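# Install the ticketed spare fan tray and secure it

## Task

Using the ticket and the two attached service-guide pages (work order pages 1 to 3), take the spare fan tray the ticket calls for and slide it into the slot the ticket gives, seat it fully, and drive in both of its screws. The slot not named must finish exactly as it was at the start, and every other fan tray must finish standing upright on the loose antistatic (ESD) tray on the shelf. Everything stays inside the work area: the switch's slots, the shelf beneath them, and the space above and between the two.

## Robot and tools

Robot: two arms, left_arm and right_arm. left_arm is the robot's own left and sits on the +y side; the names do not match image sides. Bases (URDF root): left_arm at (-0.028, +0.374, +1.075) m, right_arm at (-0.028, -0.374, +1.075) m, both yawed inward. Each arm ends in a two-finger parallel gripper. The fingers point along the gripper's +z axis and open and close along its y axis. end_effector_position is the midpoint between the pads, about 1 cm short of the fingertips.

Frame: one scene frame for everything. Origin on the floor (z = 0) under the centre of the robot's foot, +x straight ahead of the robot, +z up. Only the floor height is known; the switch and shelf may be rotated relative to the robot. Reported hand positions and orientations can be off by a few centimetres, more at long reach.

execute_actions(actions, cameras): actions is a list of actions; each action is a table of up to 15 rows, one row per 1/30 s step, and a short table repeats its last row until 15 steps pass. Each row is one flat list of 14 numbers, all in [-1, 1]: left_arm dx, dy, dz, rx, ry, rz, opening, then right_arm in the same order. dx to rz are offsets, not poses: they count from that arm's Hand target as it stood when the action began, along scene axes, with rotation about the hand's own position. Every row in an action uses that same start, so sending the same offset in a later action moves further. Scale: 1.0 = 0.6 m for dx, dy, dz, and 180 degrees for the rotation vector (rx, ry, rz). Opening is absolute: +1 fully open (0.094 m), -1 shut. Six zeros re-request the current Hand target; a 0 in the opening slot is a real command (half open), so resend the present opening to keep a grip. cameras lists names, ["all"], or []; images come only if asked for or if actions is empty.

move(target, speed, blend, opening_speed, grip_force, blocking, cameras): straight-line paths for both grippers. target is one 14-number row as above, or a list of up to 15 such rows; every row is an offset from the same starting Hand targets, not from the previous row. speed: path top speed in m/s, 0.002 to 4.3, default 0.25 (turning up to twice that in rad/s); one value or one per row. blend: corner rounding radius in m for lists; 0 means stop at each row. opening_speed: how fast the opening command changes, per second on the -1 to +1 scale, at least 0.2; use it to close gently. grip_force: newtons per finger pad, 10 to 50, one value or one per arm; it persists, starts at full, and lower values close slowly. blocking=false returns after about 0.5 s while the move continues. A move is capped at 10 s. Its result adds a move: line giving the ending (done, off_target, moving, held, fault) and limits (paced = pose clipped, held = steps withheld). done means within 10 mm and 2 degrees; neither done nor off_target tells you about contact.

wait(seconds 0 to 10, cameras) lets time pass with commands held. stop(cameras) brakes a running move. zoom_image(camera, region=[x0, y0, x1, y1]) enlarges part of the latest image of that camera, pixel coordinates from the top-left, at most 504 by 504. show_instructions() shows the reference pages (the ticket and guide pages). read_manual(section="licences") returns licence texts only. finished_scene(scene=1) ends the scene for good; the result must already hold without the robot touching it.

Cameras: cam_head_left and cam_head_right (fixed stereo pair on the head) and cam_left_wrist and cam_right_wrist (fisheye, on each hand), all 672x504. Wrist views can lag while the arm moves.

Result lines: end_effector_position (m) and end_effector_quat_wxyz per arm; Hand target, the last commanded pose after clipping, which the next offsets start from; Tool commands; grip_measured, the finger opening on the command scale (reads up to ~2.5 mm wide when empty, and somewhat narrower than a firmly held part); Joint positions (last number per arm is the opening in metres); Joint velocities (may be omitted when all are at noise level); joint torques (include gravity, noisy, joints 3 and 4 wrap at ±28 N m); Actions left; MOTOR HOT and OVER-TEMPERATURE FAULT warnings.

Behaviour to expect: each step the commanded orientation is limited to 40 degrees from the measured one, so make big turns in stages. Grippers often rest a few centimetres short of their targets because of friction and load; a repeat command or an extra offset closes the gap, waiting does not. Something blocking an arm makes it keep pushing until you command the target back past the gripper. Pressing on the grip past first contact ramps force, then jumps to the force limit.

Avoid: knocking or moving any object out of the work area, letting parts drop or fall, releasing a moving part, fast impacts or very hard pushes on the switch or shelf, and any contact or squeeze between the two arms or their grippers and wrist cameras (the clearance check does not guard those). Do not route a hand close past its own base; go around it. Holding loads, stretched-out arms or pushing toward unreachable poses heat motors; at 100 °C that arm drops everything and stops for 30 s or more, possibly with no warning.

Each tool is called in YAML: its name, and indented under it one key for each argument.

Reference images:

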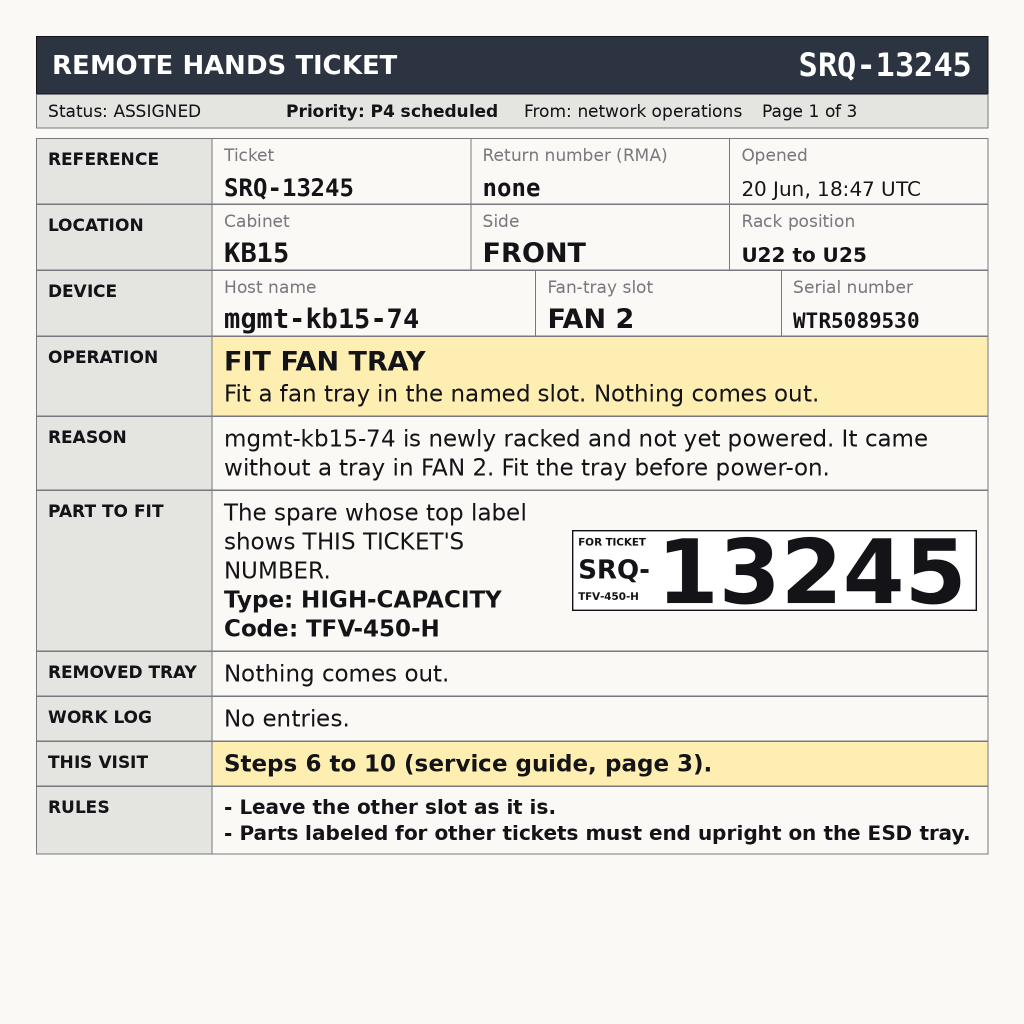

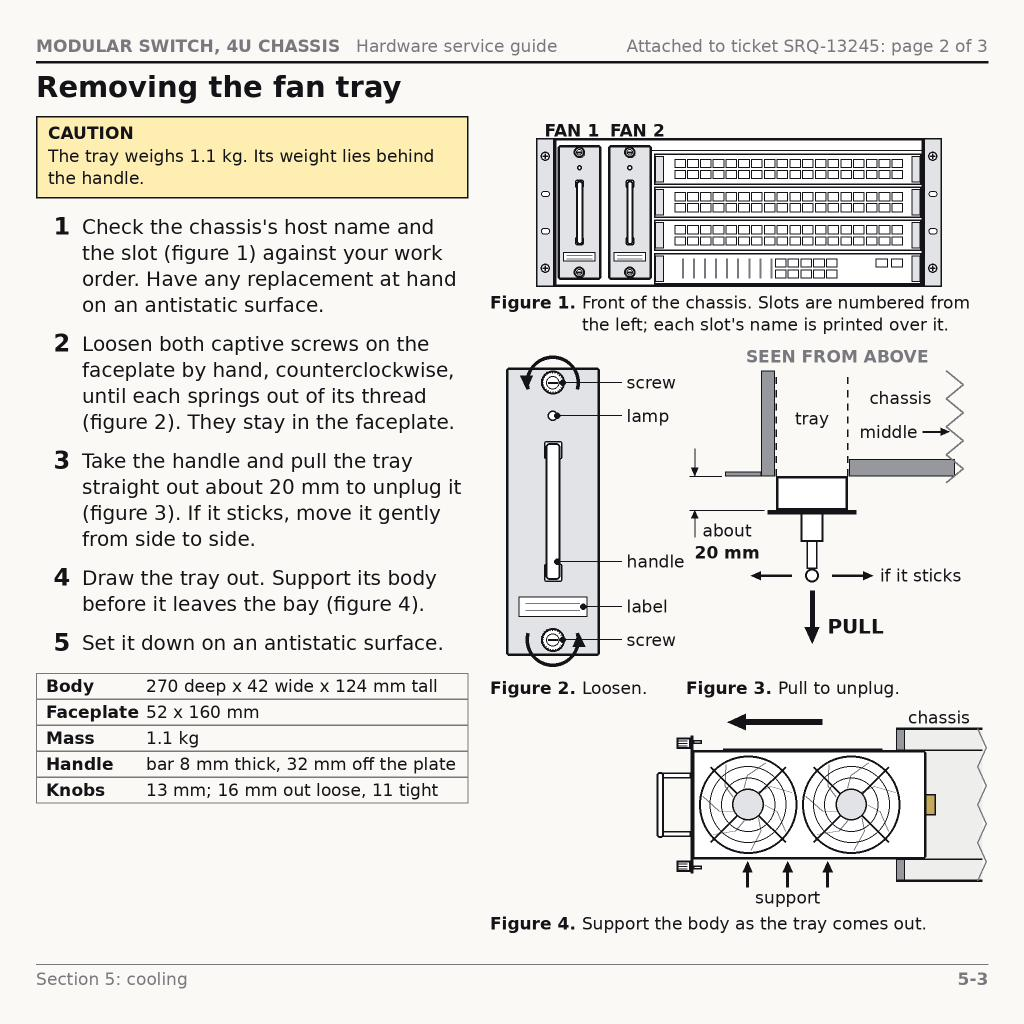

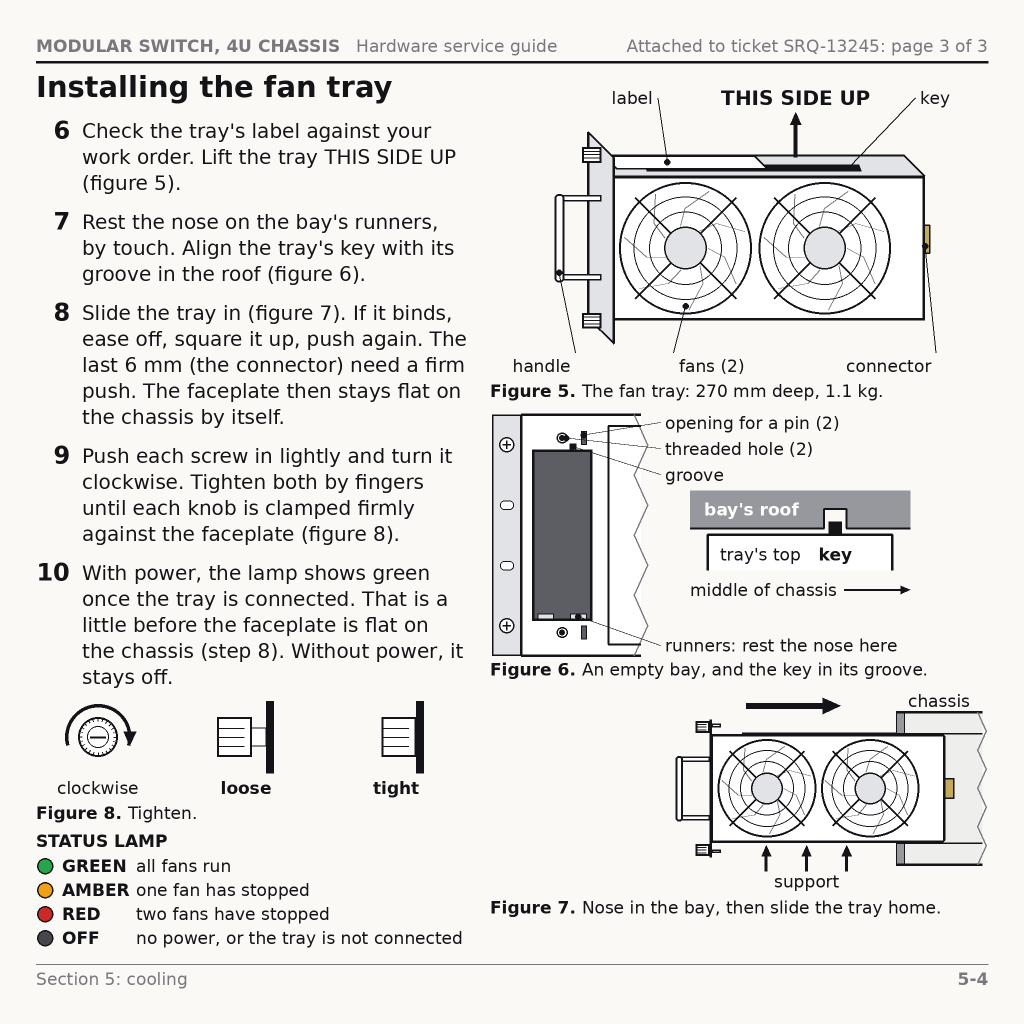

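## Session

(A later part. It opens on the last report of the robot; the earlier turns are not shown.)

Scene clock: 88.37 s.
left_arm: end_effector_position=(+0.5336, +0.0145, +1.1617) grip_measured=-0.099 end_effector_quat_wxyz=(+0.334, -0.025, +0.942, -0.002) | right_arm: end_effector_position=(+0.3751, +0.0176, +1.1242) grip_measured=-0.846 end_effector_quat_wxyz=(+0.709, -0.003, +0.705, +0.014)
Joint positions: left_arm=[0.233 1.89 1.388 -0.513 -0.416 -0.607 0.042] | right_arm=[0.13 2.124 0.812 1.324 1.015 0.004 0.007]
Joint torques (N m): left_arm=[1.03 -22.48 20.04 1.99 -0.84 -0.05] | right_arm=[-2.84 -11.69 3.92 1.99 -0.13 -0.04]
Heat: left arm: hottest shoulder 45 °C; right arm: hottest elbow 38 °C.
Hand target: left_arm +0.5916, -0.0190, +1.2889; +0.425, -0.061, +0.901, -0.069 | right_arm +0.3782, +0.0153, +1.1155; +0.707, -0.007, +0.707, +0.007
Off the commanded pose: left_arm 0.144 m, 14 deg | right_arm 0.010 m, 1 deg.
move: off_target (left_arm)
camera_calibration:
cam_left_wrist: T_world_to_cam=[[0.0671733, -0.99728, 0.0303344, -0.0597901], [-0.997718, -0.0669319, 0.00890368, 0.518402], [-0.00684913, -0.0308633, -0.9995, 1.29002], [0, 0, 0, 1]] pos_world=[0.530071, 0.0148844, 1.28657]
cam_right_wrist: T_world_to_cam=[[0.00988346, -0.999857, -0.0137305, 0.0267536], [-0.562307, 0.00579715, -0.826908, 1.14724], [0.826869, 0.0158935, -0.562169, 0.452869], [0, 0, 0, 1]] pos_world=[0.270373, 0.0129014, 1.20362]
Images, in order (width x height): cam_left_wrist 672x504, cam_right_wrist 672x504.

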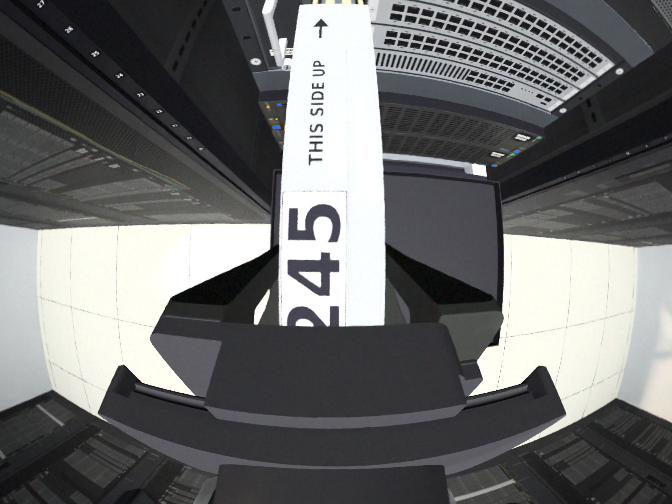

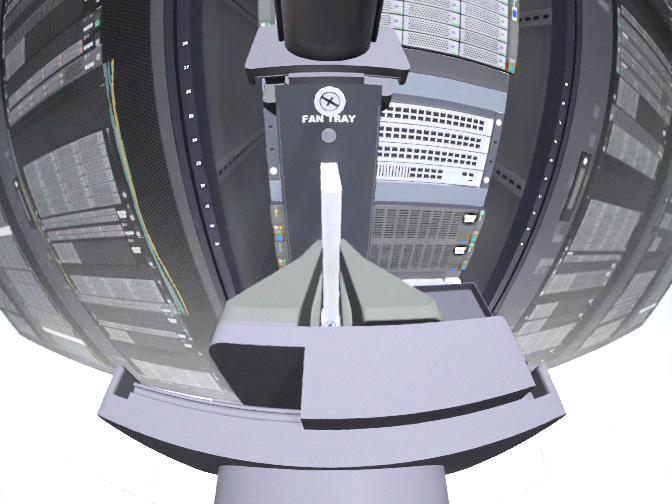

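move:
  target:
    - [0,0,0,0,0,0,-0.25,0,0,0,0,0,0,1]
  opening_speed: 1.5

move:
  target:
    - [0,0,0,0,0,0,-0.25,-0.1,0,0,0,0,0,1]
    - [0,0,0,0,0,0,-0.25,-0.08,-0.25,0,0,0,0,1]
    - [0,0,0,0,0,0,-0.25,0.07,-0.43,0.03,0,0,0.14,1]
  cameras: ["all"]
  speed: [0.15,0.25,0.25]
  blend: [0.01,0.04,0]

zoom_image:
  camera: "cam_right_wrist"
  region: [40, 60, 340, 260]

Scene clock: 93.47 s.
left_arm: end_effector_position=(+0.5336, +0.0145, +1.1617) grip_measured=-0.099 end_effector_quat_wxyz=(+0.334, -0.025, +0.942, -0.002) | right_arm: end_effector_position=(+0.3751, +0.0176, +1.1242) grip_measured=+0.998 end_effector_quat_wxyz=(+0.709, -0.003, +0.705, +0.014)
Joint positions: left_arm=[0.233 1.89 1.388 -0.513 -0.416 -0.607 0.042] | right_arm=[0.13 2.124 0.812 1.324 1.015 0.004 0.094]
Joint torques (N m): left_arm=[0.73 -22.65 20.12 2.09 -0.86 -0.04] | right_arm=[-2.78 -11.75 3.92 1.99 -0.12 -0.03]
Heat: left arm: hottest shoulder 46 °C; right arm: hottest elbow 37 °C.
Hand target: left_arm +0.5916, -0.0190, +1.2889; +0.425, -0.061, +0.901, -0.069 | right_arm +0.3782, +0.0153, +1.1155; +0.707, -0.007, +0.707, +0.007
Off the commanded pose: left_arm 0.144 m, 14 deg | right_arm 0.010 m, 1 deg.
move: off_target (left_arm)

Scene clock: 96.10 s.
left_arm: end_effector_position=(+0.5336, +0.0145, +1.1617) grip_measured=-0.099 end_effector_quat_wxyz=(+0.334, -0.025, +0.942, -0.002) | right_arm: end_effector_position=(+0.4150, -0.2404, +1.1283) grip_measured=+0.998 end_effector_quat_wxyz=(+0.664, -0.163, +0.711, +0.164)
Joint positions: left_arm=[0.233 1.89 1.388 -0.513 -0.416 -0.607 0.042] | right_arm=[-0.714 1.975 0.367 1.541 -0.273 -0.003 0.094]
Joint torques (N m): left_arm=[1.14 -22.53 20.04 2.13 -0.85 -0.07] | right_arm=[-2.9 -8.94 2.07 2.86 -0.16 -0.08]
Heat: left arm: hottest shoulder 46 °C; right arm: hottest elbow 37 °C.
Hand target: left_arm +0.5916, -0.0190, +1.2889; +0.425, -0.061, +0.901, -0.069 | right_arm +0.4202, -0.2427, +1.1336; +0.689, -0.161, +0.689, +0.161
Off the commanded pose: left_arm 0.144 m, 14 deg | right_arm 0.008 m, 4 deg.
joint sent to its limit (right arm) — joint 4 (wrist pitch), upper limit. The joint targets still meet the commanded pose.
move: off_target (left_arm, right_arm)
camera_calibration:
cam_left_wrist: T_world_to_cam=[[0.0671733, -0.99728, 0.0303344, -0.0597901], [-0.997718, -0.0669319, 0.00890368, 0.518402], [-0.00684913, -0.0308633, -0.9995, 1.29002], [0, 0, 0, 1]] pos_world=[0.530071, 0.0148844, 1.28657]
cam_right_wrist: T_world_to_cam=[[0.436438, -0.89962, -0.0143458, -0.383685], [-0.561544, -0.259898, -0.785571, 1.06361], [0.702986, 0.350909, -0.618606, 0.621949], [0, 0, 0, 1]] pos_world=[0.327499, -0.286986, 1.21478]

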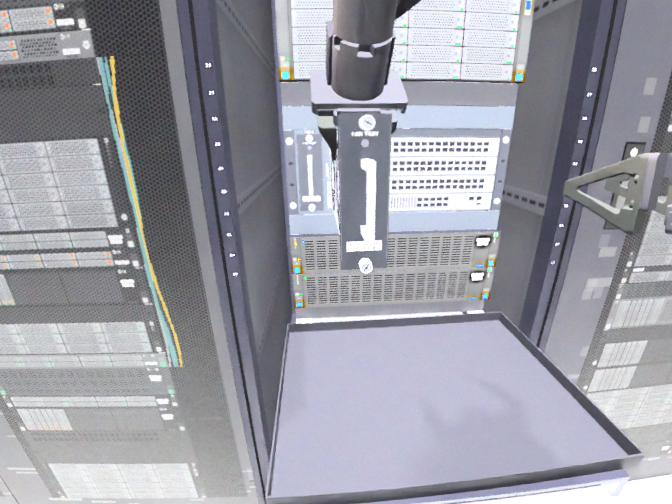

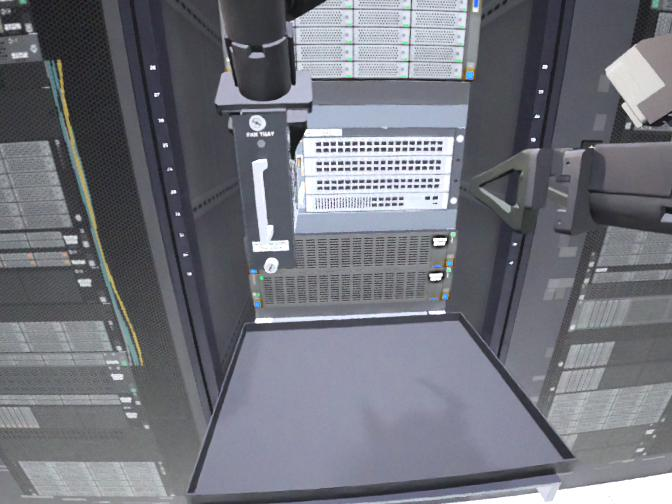

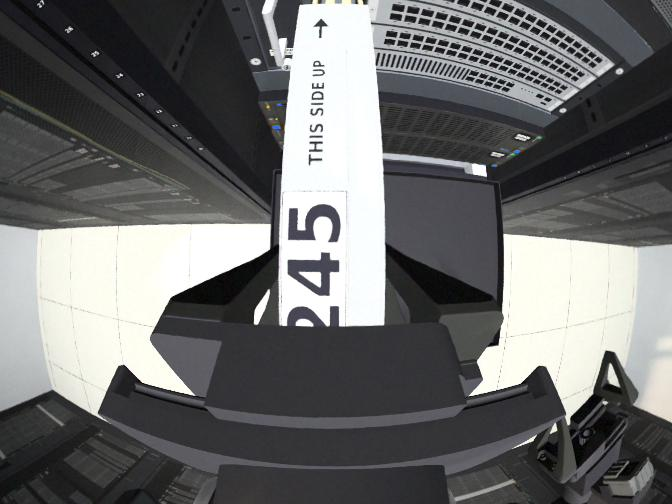

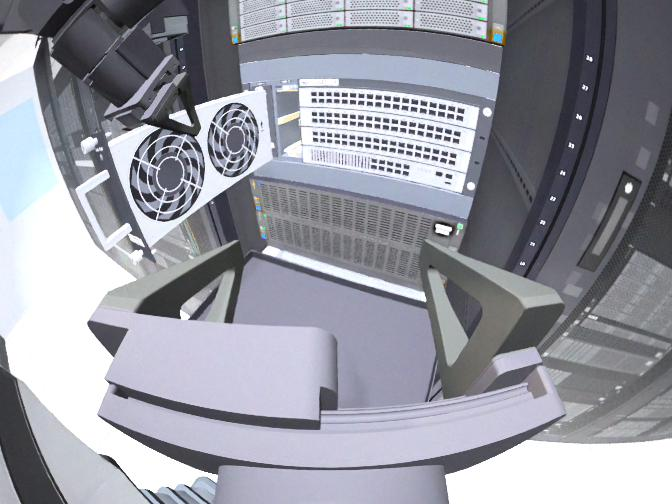

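Scaled by 1.680 from the camera's 672x504 image, which has a finer 960x720 frame.

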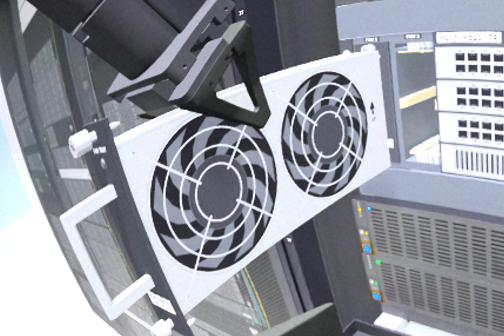

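move:
  target:
    - [0.075,-0.012,-0.024,0,0,-0.0044,-0.25,0,0,0,0,0,0,1]
  cameras: ["all"]
  speed: 0.1

zoom_image:
  camera: "cam_right_wrist"
  region: [80, 40, 380, 240]

zoom_image:
  camera: "cam_head_left"
  region: [290, 90, 430, 290]

zoom_image:
  camera: "cam_head_right"
  region: [190, 90, 330, 290]

Scene clock: 98.70 s.
left_arm: end_effector_position=(+0.5732, +0.0111, +1.1382) grip_measured=-0.099 end_effector_quat_wxyz=(+0.326, -0.029, +0.945, -0.004) | right_arm: end_effector_position=(+0.4149, -0.2404, +1.1283) grip_measured=+0.998 end_effector_quat_wxyz=(+0.664, -0.163, +0.711, +0.164)
Joint positions: left_arm=[0.271 1.997 1.495 -0.513 -0.386 -0.585 0.042] | right_arm=[-0.714 1.975 0.367 1.541 -0.273 -0.003 0.094]
Joint torques (N m): left_arm=[0.5 -24.53 20.05 2.26 -0.69 0.11] | right_arm=[-2.84 -8.88 2.07 2.88 -0.16 -0.08]
Heat: left arm: hottest shoulder 46 °C; right arm: hottest elbow 37 °C.
Hand target: left_arm +0.6366, -0.0263, +1.2747; +0.424, -0.054, +0.901, -0.072 | right_arm +0.4202, -0.2427, +1.1336; +0.689, -0.161, +0.688, +0.161
Off the commanded pose: left_arm 0.155 m, 15 deg | right_arm 0.008 m, 4 deg.
joint sent to its limit (right arm) — joint 4 (wrist pitch), upper limit. The joint targets still meet the commanded pose.
move: off_target (left_arm, right_arm)
camera_calibration:
cam_left_wrist: T_world_to_cam=[[0.0733102, -0.996668, 0.0357446, -0.0748205], [-0.997049, -0.0724254, 0.0254501, 0.538729], [-0.0227765, -0.0375049, -0.999037, 1.27536], [0, 0, 0, 1]] pos_world=[0.571673, 0.0122787, 1.26309]
cam_right_wrist: T_world_to_cam=[[0.436753, -0.899467, -0.014345, -0.383747], [-0.561492, -0.260114, -0.785537, 1.06349], [0.702833, 0.35114, -0.618649, 0.622118], [0, 0, 0, 1]] pos_world=[0.3275, -0.286988, 1.21478]

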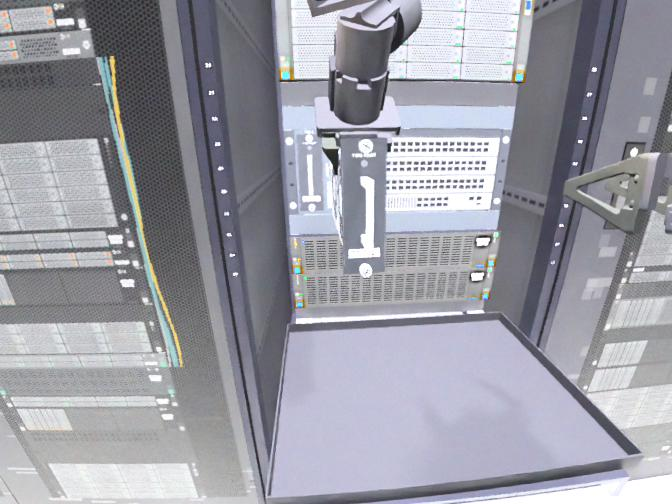

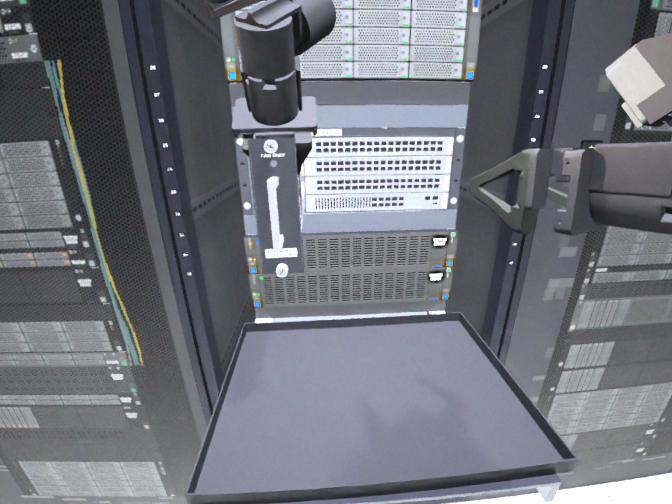

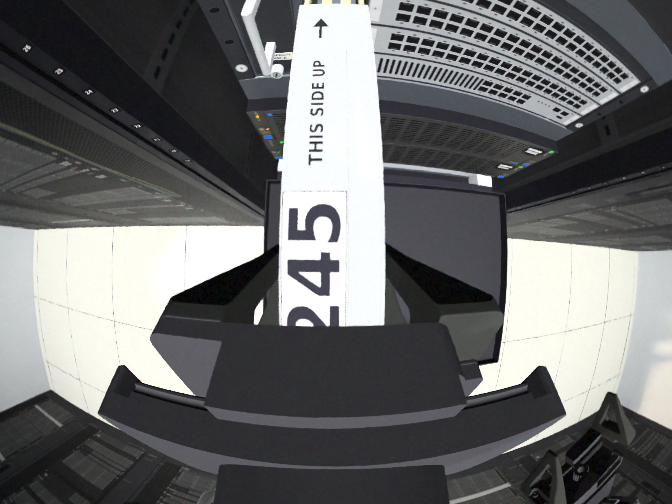

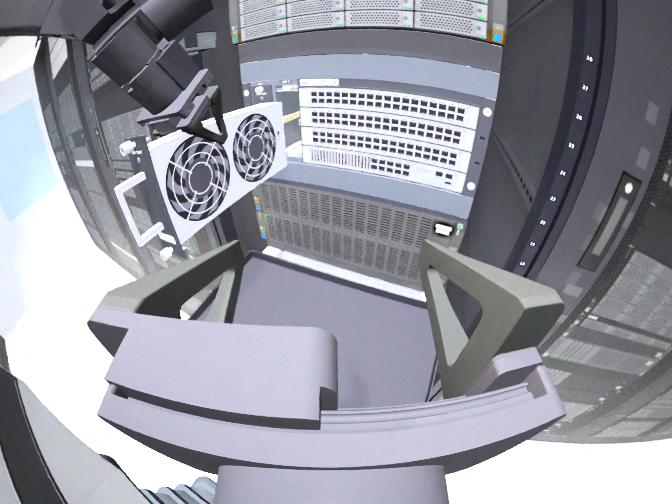

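Scaled by 1.680 from the camera's 672x504 image, which has a finer 960x720 frame.

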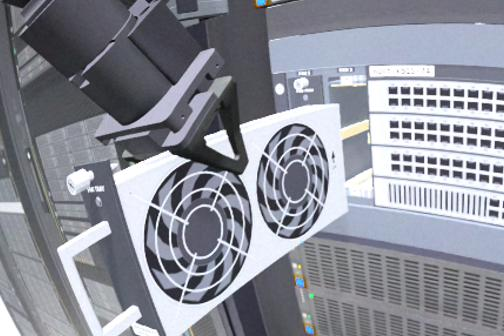

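Scaled by 2.520 from the camera's 672x504 image, which has a finer 960x720 frame.

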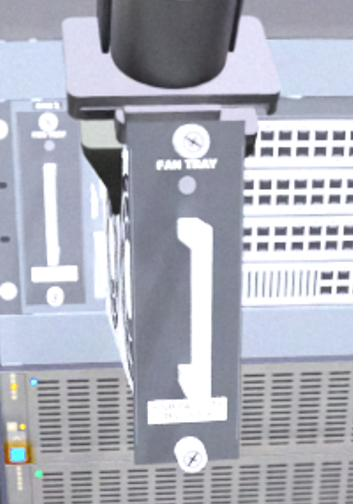

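Scaled by 2.520 from the camera's 672x504 image, which has a finer 960x720 frame.

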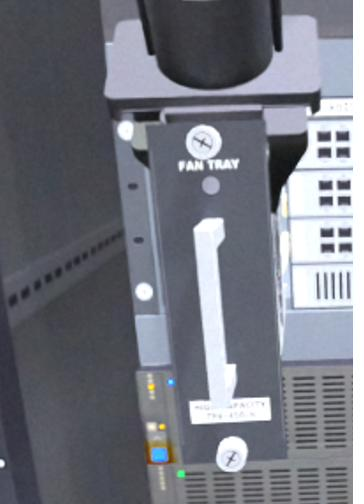

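zoom_image:
  camera: "cam_left_wrist"
  region: [230, 0, 440, 120]

Scaled by 2.400 from the camera's 672x504 image, which has a finer 960x720 frame.

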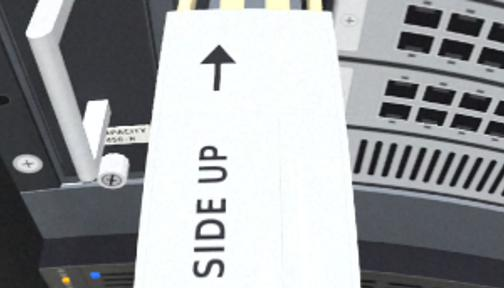

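move:
  target:
    - [0.037,0.0,0.013,0,-0.006,0,-0.25,0,0,0,0,0,0,1]
  cameras: ["all"]
  speed: 0.1

zoom_image:
  camera: "cam_right_wrist"
  region: [200, 60, 350, 200]

zoom_image:
  camera: "cam_left_wrist"
  region: [230, 0, 440, 120]

zoom_image:
  camera: "cam_head_left"
  region: [290, 90, 430, 290]

zoom_image:
  camera: "cam_head_right"
  region: [190, 90, 330, 290]

Scene clock: 104.40 s.
left_arm: end_effector_position=(+0.5974, +0.0079, +1.1397) grip_measured=-0.099 end_effector_quat_wxyz=(+0.334, -0.028, +0.942, -0.007) | right_arm: end_effector_position=(+0.4149, -0.2404, +1.1283) grip_measured=+0.998 end_effector_quat_wxyz=(+0.664, -0.163, +0.711, +0.164)
Joint positions: left_arm=[0.289 2.039 1.562 -0.513 -0.38 -0.563 0.042] | right_arm=[-0.714 1.975 0.367 1.541 -0.273 -0.003 0.094]
Joint torques (N m): left_arm=[1.03 -25.76 20.19 2.09 -0.62 0.11] | right_arm=[-2.78 -8.88 2.06 2.88 -0.16 -0.07]
Heat: left arm: hottest shoulder 47 °C; right arm: hottest elbow 36 °C.
Hand target: left_arm +0.6588, -0.0262, +1.2823; +0.433, -0.054, +0.897, -0.073 | right_arm +0.4202, -0.2427, +1.1336; +0.689, -0.161, +0.688, +0.161
Off the commanded pose: left_arm 0.159 m, 15 deg | right_arm 0.008 m, 4 deg.
joint sent to its limit (right arm) — joint 4 (wrist pitch), upper limit. The joint targets still meet the commanded pose.
move: off_target (left_arm, right_arm)
camera_calibration:
cam_left_wrist: T_world_to_cam=[[0.0700755, -0.996694, 0.0411267, -0.0840677], [-0.997524, -0.0697663, 0.00890863, 0.581709], [-0.00600992, -0.0416491, -0.999114, 1.26734], [0, 0, 0, 1]] pos_world=[0.593777, 0.00957764, 1.26449]
cam_right_wrist: T_world_to_cam=[[0.436753, -0.899467, -0.014345, -0.383747], [-0.561492, -0.260114, -0.785537, 1.06349], [0.702833, 0.35114, -0.618649, 0.622118], [0, 0, 0, 1]] pos_world=[0.3275, -0.286988, 1.21478]

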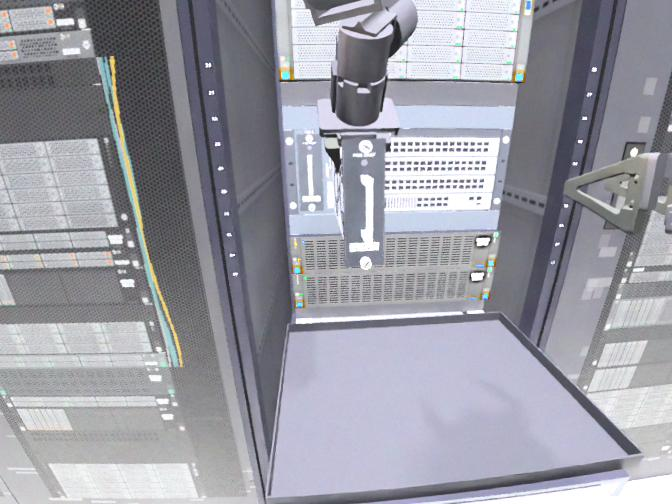

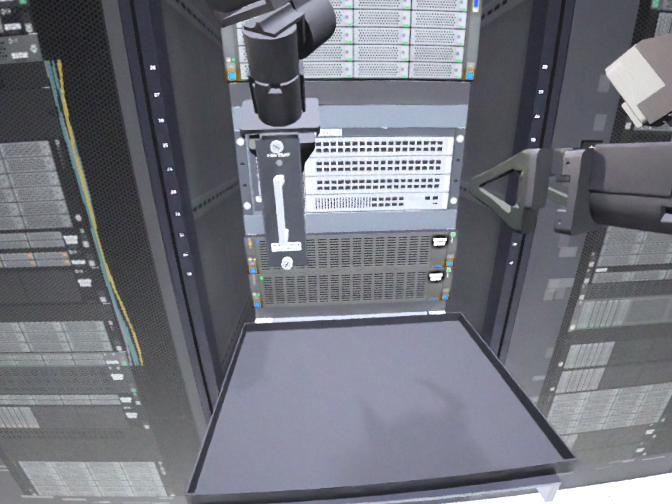

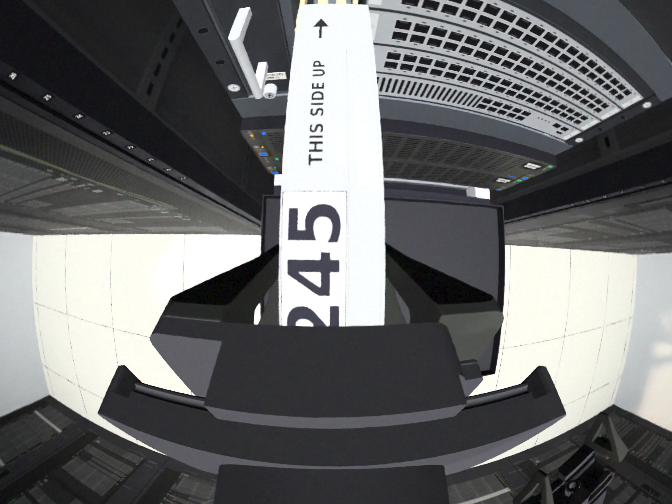

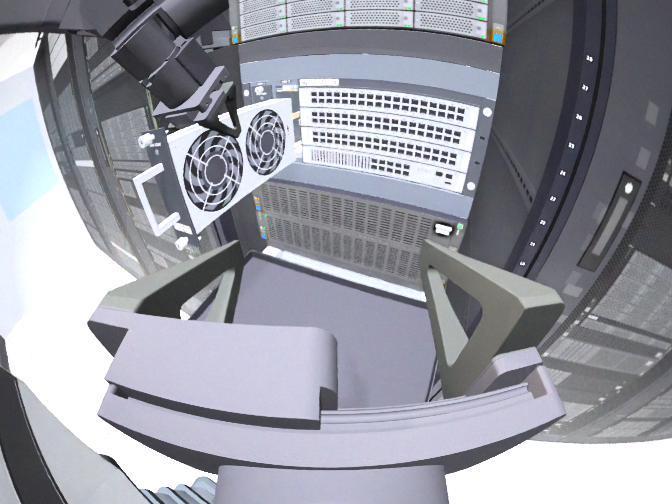

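Scaled by 3.360 from the camera's 672x504 image, which has a finer 960x720 frame.

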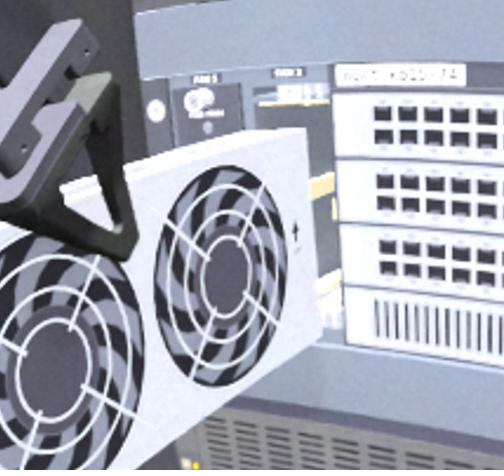

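Scaled by 2.400 from the camera's 672x504 image, which has a finer 960x720 frame.

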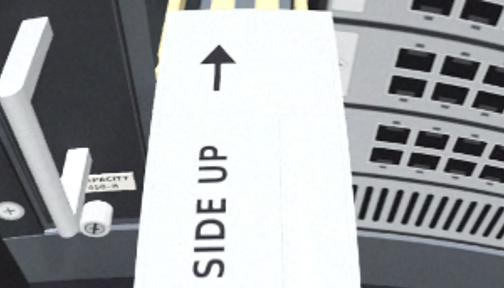

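Scaled by 2.520 from the camera's 672x504 image, which has a finer 960x720 frame.

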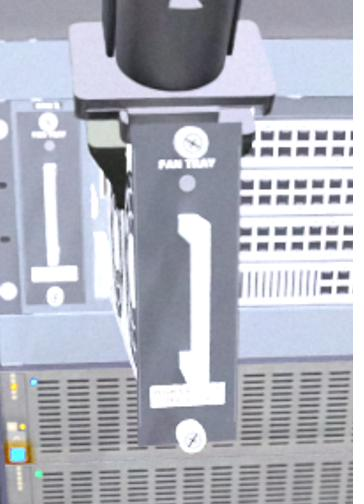

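Scaled by 2.520 from the camera's 672x504 image, which has a finer 960x720 frame.

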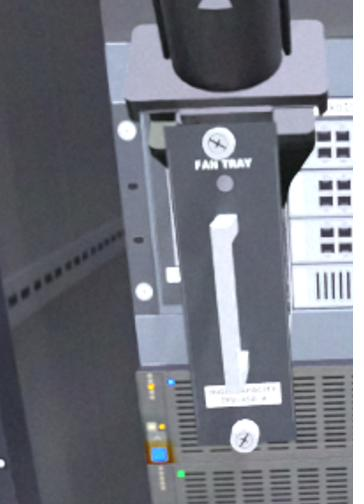

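zoom_image:
  camera: "cam_left_wrist"
  region: [280, 0, 390, 60]

zoom_image:
  camera: "cam_right_wrist"
  region: [240, 70, 320, 180]

Scaled by 4.582 from the camera's 672x504 image, which has a finer 960x720 frame.

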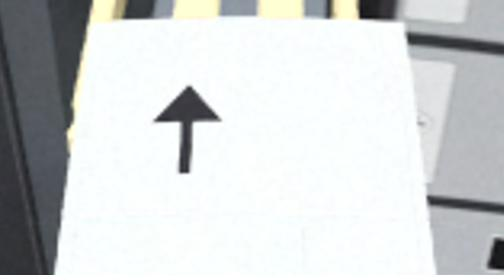

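Scaled by 4.582 from the camera's 672x504 image, which has a finer 960x720 frame.

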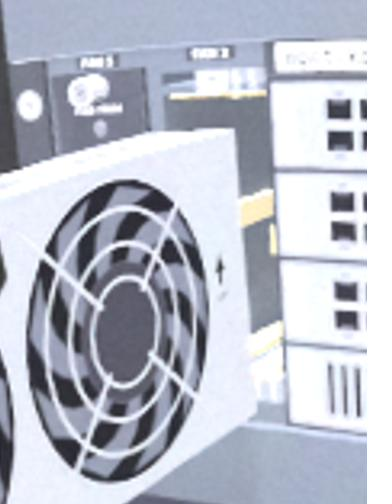

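move:
  target:
    - [0.0,0.006,0.017,0,0,0,-0.25,0,0,0,0,0,0,1]
  cameras: ["all"]
  speed: 0.1

zoom_image:
  camera: "cam_right_wrist"
  region: [240, 70, 320, 180]

zoom_image:
  camera: "cam_head_left"
  region: [290, 90, 430, 290]

zoom_image:
  camera: "cam_head_right"
  region: [190, 90, 330, 290]

Scene clock: 111.43 s.
left_arm: end_effector_position=(+0.5955, +0.0098, +1.1378) grip_measured=-0.099 end_effector_quat_wxyz=(+0.328, -0.026, +0.944, -0.003) | right_arm: end_effector_position=(+0.4149, -0.2404, +1.1283) grip_measured=+0.998 end_effector_quat_wxyz=(+0.664, -0.163, +0.711, +0.164)
Joint positions: left_arm=[0.29 2.039 1.562 -0.526 -0.378 -0.56 0.042] | right_arm=[-0.714 1.975 0.367 1.541 -0.273 -0.003 0.094]
Joint torques (N m): left_arm=[1.55 -26.46 20.22 1.96 -0.63 0.1] | right_arm=[-2.84 -8.94 2.06 2.85 -0.16 -0.07]
Heat: left arm: hottest shoulder 49 °C; right arm: hottest elbow 35 °C.
Hand target: left_arm +0.6588, -0.0226, +1.2925; +0.433, -0.054, +0.897, -0.073 | right_arm +0.4202, -0.2427, +1.1336; +0.689, -0.161, +0.688, +0.161
Off the commanded pose: left_arm 0.170 m, 16 deg | right_arm 0.008 m, 4 deg.
joint sent to its limit (right arm) — joint 4 (wrist pitch), upper limit. The joint targets still meet the commanded pose.
move: off_target (left_arm, right_arm)
camera_calibration:
cam_left_wrist: T_world_to_cam=[[0.068004, -0.997166, 0.0321879, -0.0705413], [-0.99752, -0.0673704, 0.0203772, 0.566871], [-0.0181509, -0.0334938, -0.999274, 1.27289], [0, 0, 0, 1]] pos_world=[0.593366, 0.0104829, 1.26268]
cam_right_wrist: T_world_to_cam=[[0.436753, -0.899467, -0.014345, -0.383747], [-0.561492, -0.260114, -0.785537, 1.06349], [0.702833, 0.35114, -0.618649, 0.622118], [0, 0, 0, 1]] pos_world=[0.3275, -0.286988, 1.21478]

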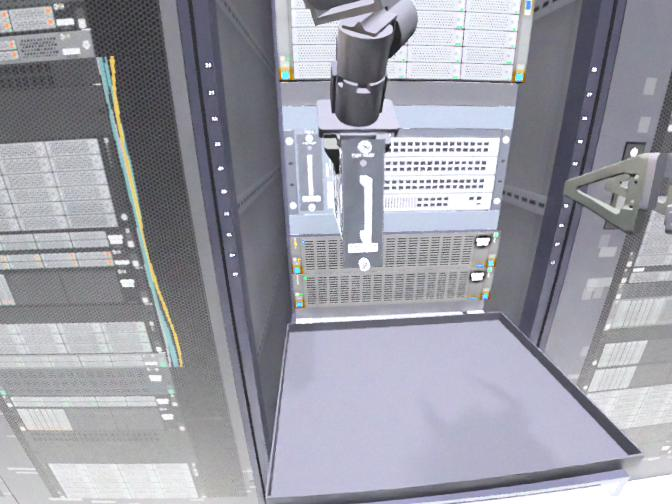

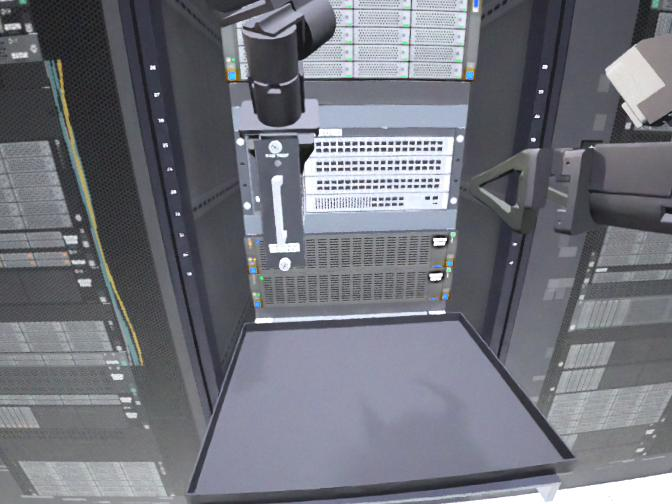

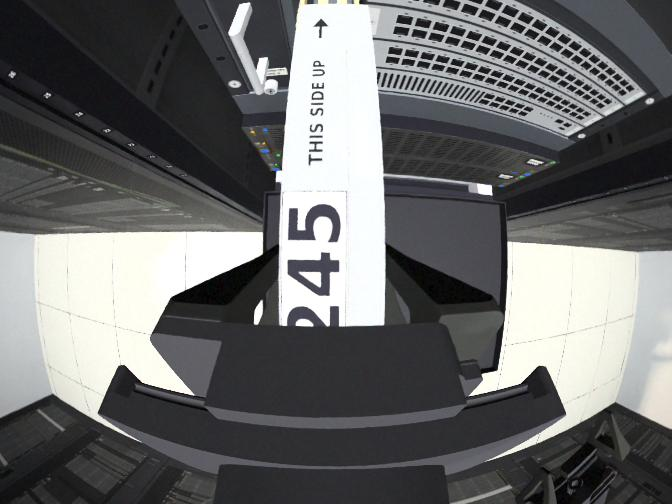

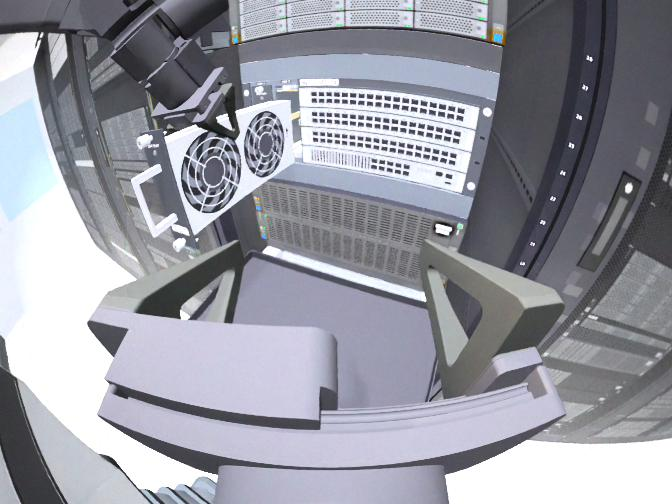

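Scaled by 4.582 from the camera's 672x504 image, which has a finer 960x720 frame.

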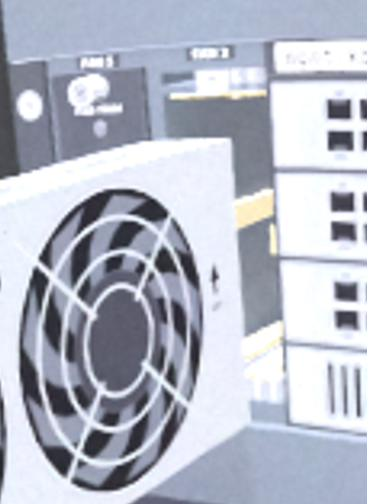

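Scaled by 2.520 from the camera's 672x504 image, which has a finer 960x720 frame.

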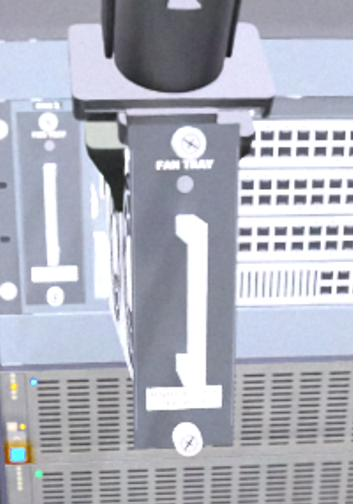

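Scaled by 2.520 from the camera's 672x504 image, which has a finer 960x720 frame.

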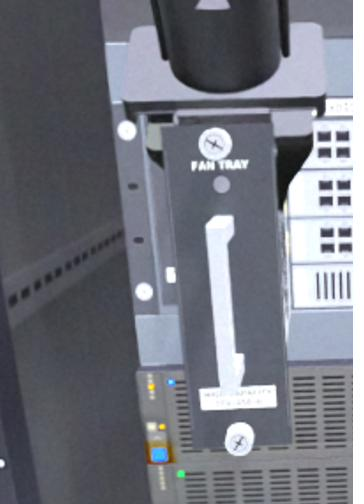

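move:
  target:
    - [0.0,0.0,0.035,0,0.0,0,-0.25,0,0,0,0,0,0,1]
  cameras: []
  speed: 0.15

Scene clock: 113.40 s.
left_arm: end_effector_position=(+0.5959, +0.0094, +1.1439) grip_measured=-0.099 end_effector_quat_wxyz=(+0.321, -0.024, +0.947, +0.002) | right_arm: end_effector_position=(+0.4149, -0.2404, +1.1283) grip_measured=+0.998 end_effector_quat_wxyz=(+0.664, -0.163, +0.711, +0.164)
Joint positions: left_arm=[0.29 2.039 1.586 -0.569 -0.378 -0.56 0.042] | right_arm=[-0.714 1.975 0.367 1.541 -0.273 -0.003 0.094]
Joint torques (N m): left_arm=[1.49 -28.4 20.53 2.03 -0.71 0.06] | right_arm=[-2.9 -8.94 2.07 2.85 -0.16 -0.07]
Heat: left arm: hottest shoulder 50 °C; right arm: hottest elbow 35 °C.
Hand target: left_arm +0.6588, -0.0226, +1.3136; +0.433, -0.054, +0.897, -0.073 | right_arm +0.4202, -0.2427, +1.1336; +0.689, -0.161, +0.688, +0.161
Off the commanded pose: left_arm 0.184 m, 17 deg | right_arm 0.008 m, 4 deg.
joint sent to its limit (right arm) — joint 4 (wrist pitch), upper limit. The joint targets still meet the commanded pose.
move: off_target (left_arm, right_arm)
No camera images: "cameras" was empty.

move:
  target:
    - [0.0,0.0,0.035,0,-0.006,0,-0.25,0,0,0,0,0,0,1]
  cameras: []
  speed: 0.15

Scene clock: 115.03 s.
left_arm: end_effector_position=(+0.5986, +0.0080, +1.1615) grip_measured=-0.099 end_effector_quat_wxyz=(+0.327, -0.023, +0.945, +0.000) | right_arm: end_effector_position=(+0.4149, -0.2404, +1.1283) grip_measured=+0.998 end_effector_quat_wxyz=(+0.664, -0.163, +0.711, +0.164)
Joint positions: left_arm=[0.29 2.022 1.603 -0.588 -0.38 -0.554 0.042] | right_arm=[-0.714 1.975 0.367 1.541 -0.273 -0.003 0.094]
Joint torques (N m): left_arm=[0.91 -28.22 20.92 2.02 -0.88 0.13] | right_arm=[-2.84 -8.88 2.06 2.86 -0.16 -0.07]
Heat: left arm: hottest shoulder 50 °C; right arm: hottest elbow 35 °C.
Hand target: left_arm +0.6588, -0.0227, +1.3346; +0.441, -0.053, +0.893, -0.073 | right_arm +0.4202, -0.2427, +1.1336; +0.689, -0.161, +0.688, +0.161
Off the commanded pose: left_arm 0.186 m, 17 deg | right_arm 0.008 m, 4 deg.
joint sent to its limit (right arm) — joint 4 (wrist pitch), upper limit. The joint targets still meet the commanded pose.
move: off_target (left_arm, right_arm)
No camera images: "cameras" was empty.

move:
  target:
    - [0.0,0.004,-0.025,0,-0.004,0,-0.25,0,0,0,0,0,0,1]
  cameras: []
  speed: 0.15

Scene clock: 116.33 s.
left_arm: end_effector_position=(+0.6022, +0.0063, +1.1687) grip_measured=-0.099 end_effector_quat_wxyz=(+0.338, -0.023, +0.941, -0.005) | right_arm: end_effector_position=(+0.4149, -0.2404, +1.1283) grip_measured=+0.998 end_effector_quat_wxyz=(+0.664, -0.163, +0.711, +0.164)
Joint positions: left_arm=[0.29 2.015 1.603 -0.569 -0.384 -0.547 0.042] | right_arm=[-0.714 1.975 0.367 1.541 -0.273 -0.003 0.094]
Joint torques (N m): left_arm=[1.44 -26.23 18.85 3.14 -0.86 0.15] | right_arm=[-2.84 -8.88 2.07 2.88 -0.16 -0.07]
Heat: left arm: hottest shoulder 49 °C; right arm: hottest elbow 35 °C.
Hand target: left_arm +0.6588, -0.0202, +1.3196; +0.447, -0.053, +0.890, -0.074 | right_arm +0.4202, -0.2427, +1.1336; +0.689, -0.161, +0.688, +0.161
Off the commanded pose: left_arm 0.163 m, 16 deg | right_arm 0.008 m, 4 deg.
joint sent to its limit (right arm) — joint 4 (wrist pitch), upper limit. The joint targets still meet the commanded pose.
move: off_target (left_arm, right_arm)
No camera images: "cameras" was empty.

move:
  target:
    - [0.0,0.004,-0.03,0,0.0,0,-0.25,0,0,0,0,0,0,1]
  cameras: []
  speed: 0.15

Scene clock: 117.60 s.
left_arm: end_effector_position=(+0.6091, +0.0045, +1.1730) grip_measured=-0.099 end_effector_quat_wxyz=(+0.351, -0.026, +0.936, -0.013) | right_arm: end_effector_position=(+0.4149, -0.2404, +1.1283) grip_measured=+0.998 end_effector_quat_wxyz=(+0.664, -0.163, +0.711, +0.164)
Joint positions: left_arm=[0.294 2.016 1.603 -0.533 -0.384 -0.544 0.042] | right_arm=[-0.714 1.975 0.367 1.541 -0.273 -0.003 0.094]
Joint torques (N m): left_arm=[1.44 -24.76 17.43 3.23 -0.76 0.09] | right_arm=[-2.84 -8.88 2.07 2.86 -0.16 -0.08]
Heat: left arm: hottest shoulder 50 °C; right arm: hottest elbow 35 °C.
Hand target: left_arm +0.6587, -0.0179, +1.3015; +0.447, -0.053, +0.890, -0.074 | right_arm +0.4202, -0.2427, +1.1336; +0.689, -0.161, +0.688, +0.161
Off the commanded pose: left_arm 0.140 m, 14 deg | right_arm 0.008 m, 4 deg.
joint sent to its limit (right arm) — joint 4 (wrist pitch), upper limit. The joint targets still meet the commanded pose.
move: off_target (left_arm, right_arm)
No camera images: "cameras" was empty.

move:
  target:
    - [0.0,0.006,-0.03,0,0.008,0.002,-0.25,0,0,0,0,0,0,1]
  cameras: []
  speed: 0.15

Scene clock: 119.07 s.
left_arm: end_effector_position=(+0.6117, +0.0069, +1.1531) grip_measured=-0.099 end_effector_quat_wxyz=(+0.343, -0.026, +0.939, -0.010) | right_arm: end_effector_position=(+0.4149, -0.2404, +1.1283) grip_measured=+0.998 end_effector_quat_wxyz=(+0.664, -0.163, +0.711, +0.164)
Joint positions: left_arm=[0.3 2.046 1.603 -0.522 -0.376 -0.543 0.042] | right_arm=[-0.714 1.975 0.367 1.541 -0.273 -0.003 0.094]
Joint torques (N m): left_arm=[1.26 -26.64 16.44 3.03 -0.66 -0.03] | right_arm=[-2.84 -8.88 2.07 2.88 -0.16 -0.08]
Heat: left arm: hottest shoulder 50 °C; right arm: hottest elbow 35 °C.
Hand target: left_arm +0.6589, -0.0142, +1.2834; +0.436, -0.056, +0.896, -0.072 | right_arm +0.4202, -0.2427, +1.1336; +0.689, -0.161, +0.688, +0.161
Off the commanded pose: left_arm 0.140 m, 14 deg | right_arm 0.008 m, 4 deg.
joint sent to its limit (right arm) — joint 4 (wrist pitch), upper limit. The joint targets still meet the commanded pose.
move: off_target (left_arm, right_arm)
No camera images: "cameras" was empty.


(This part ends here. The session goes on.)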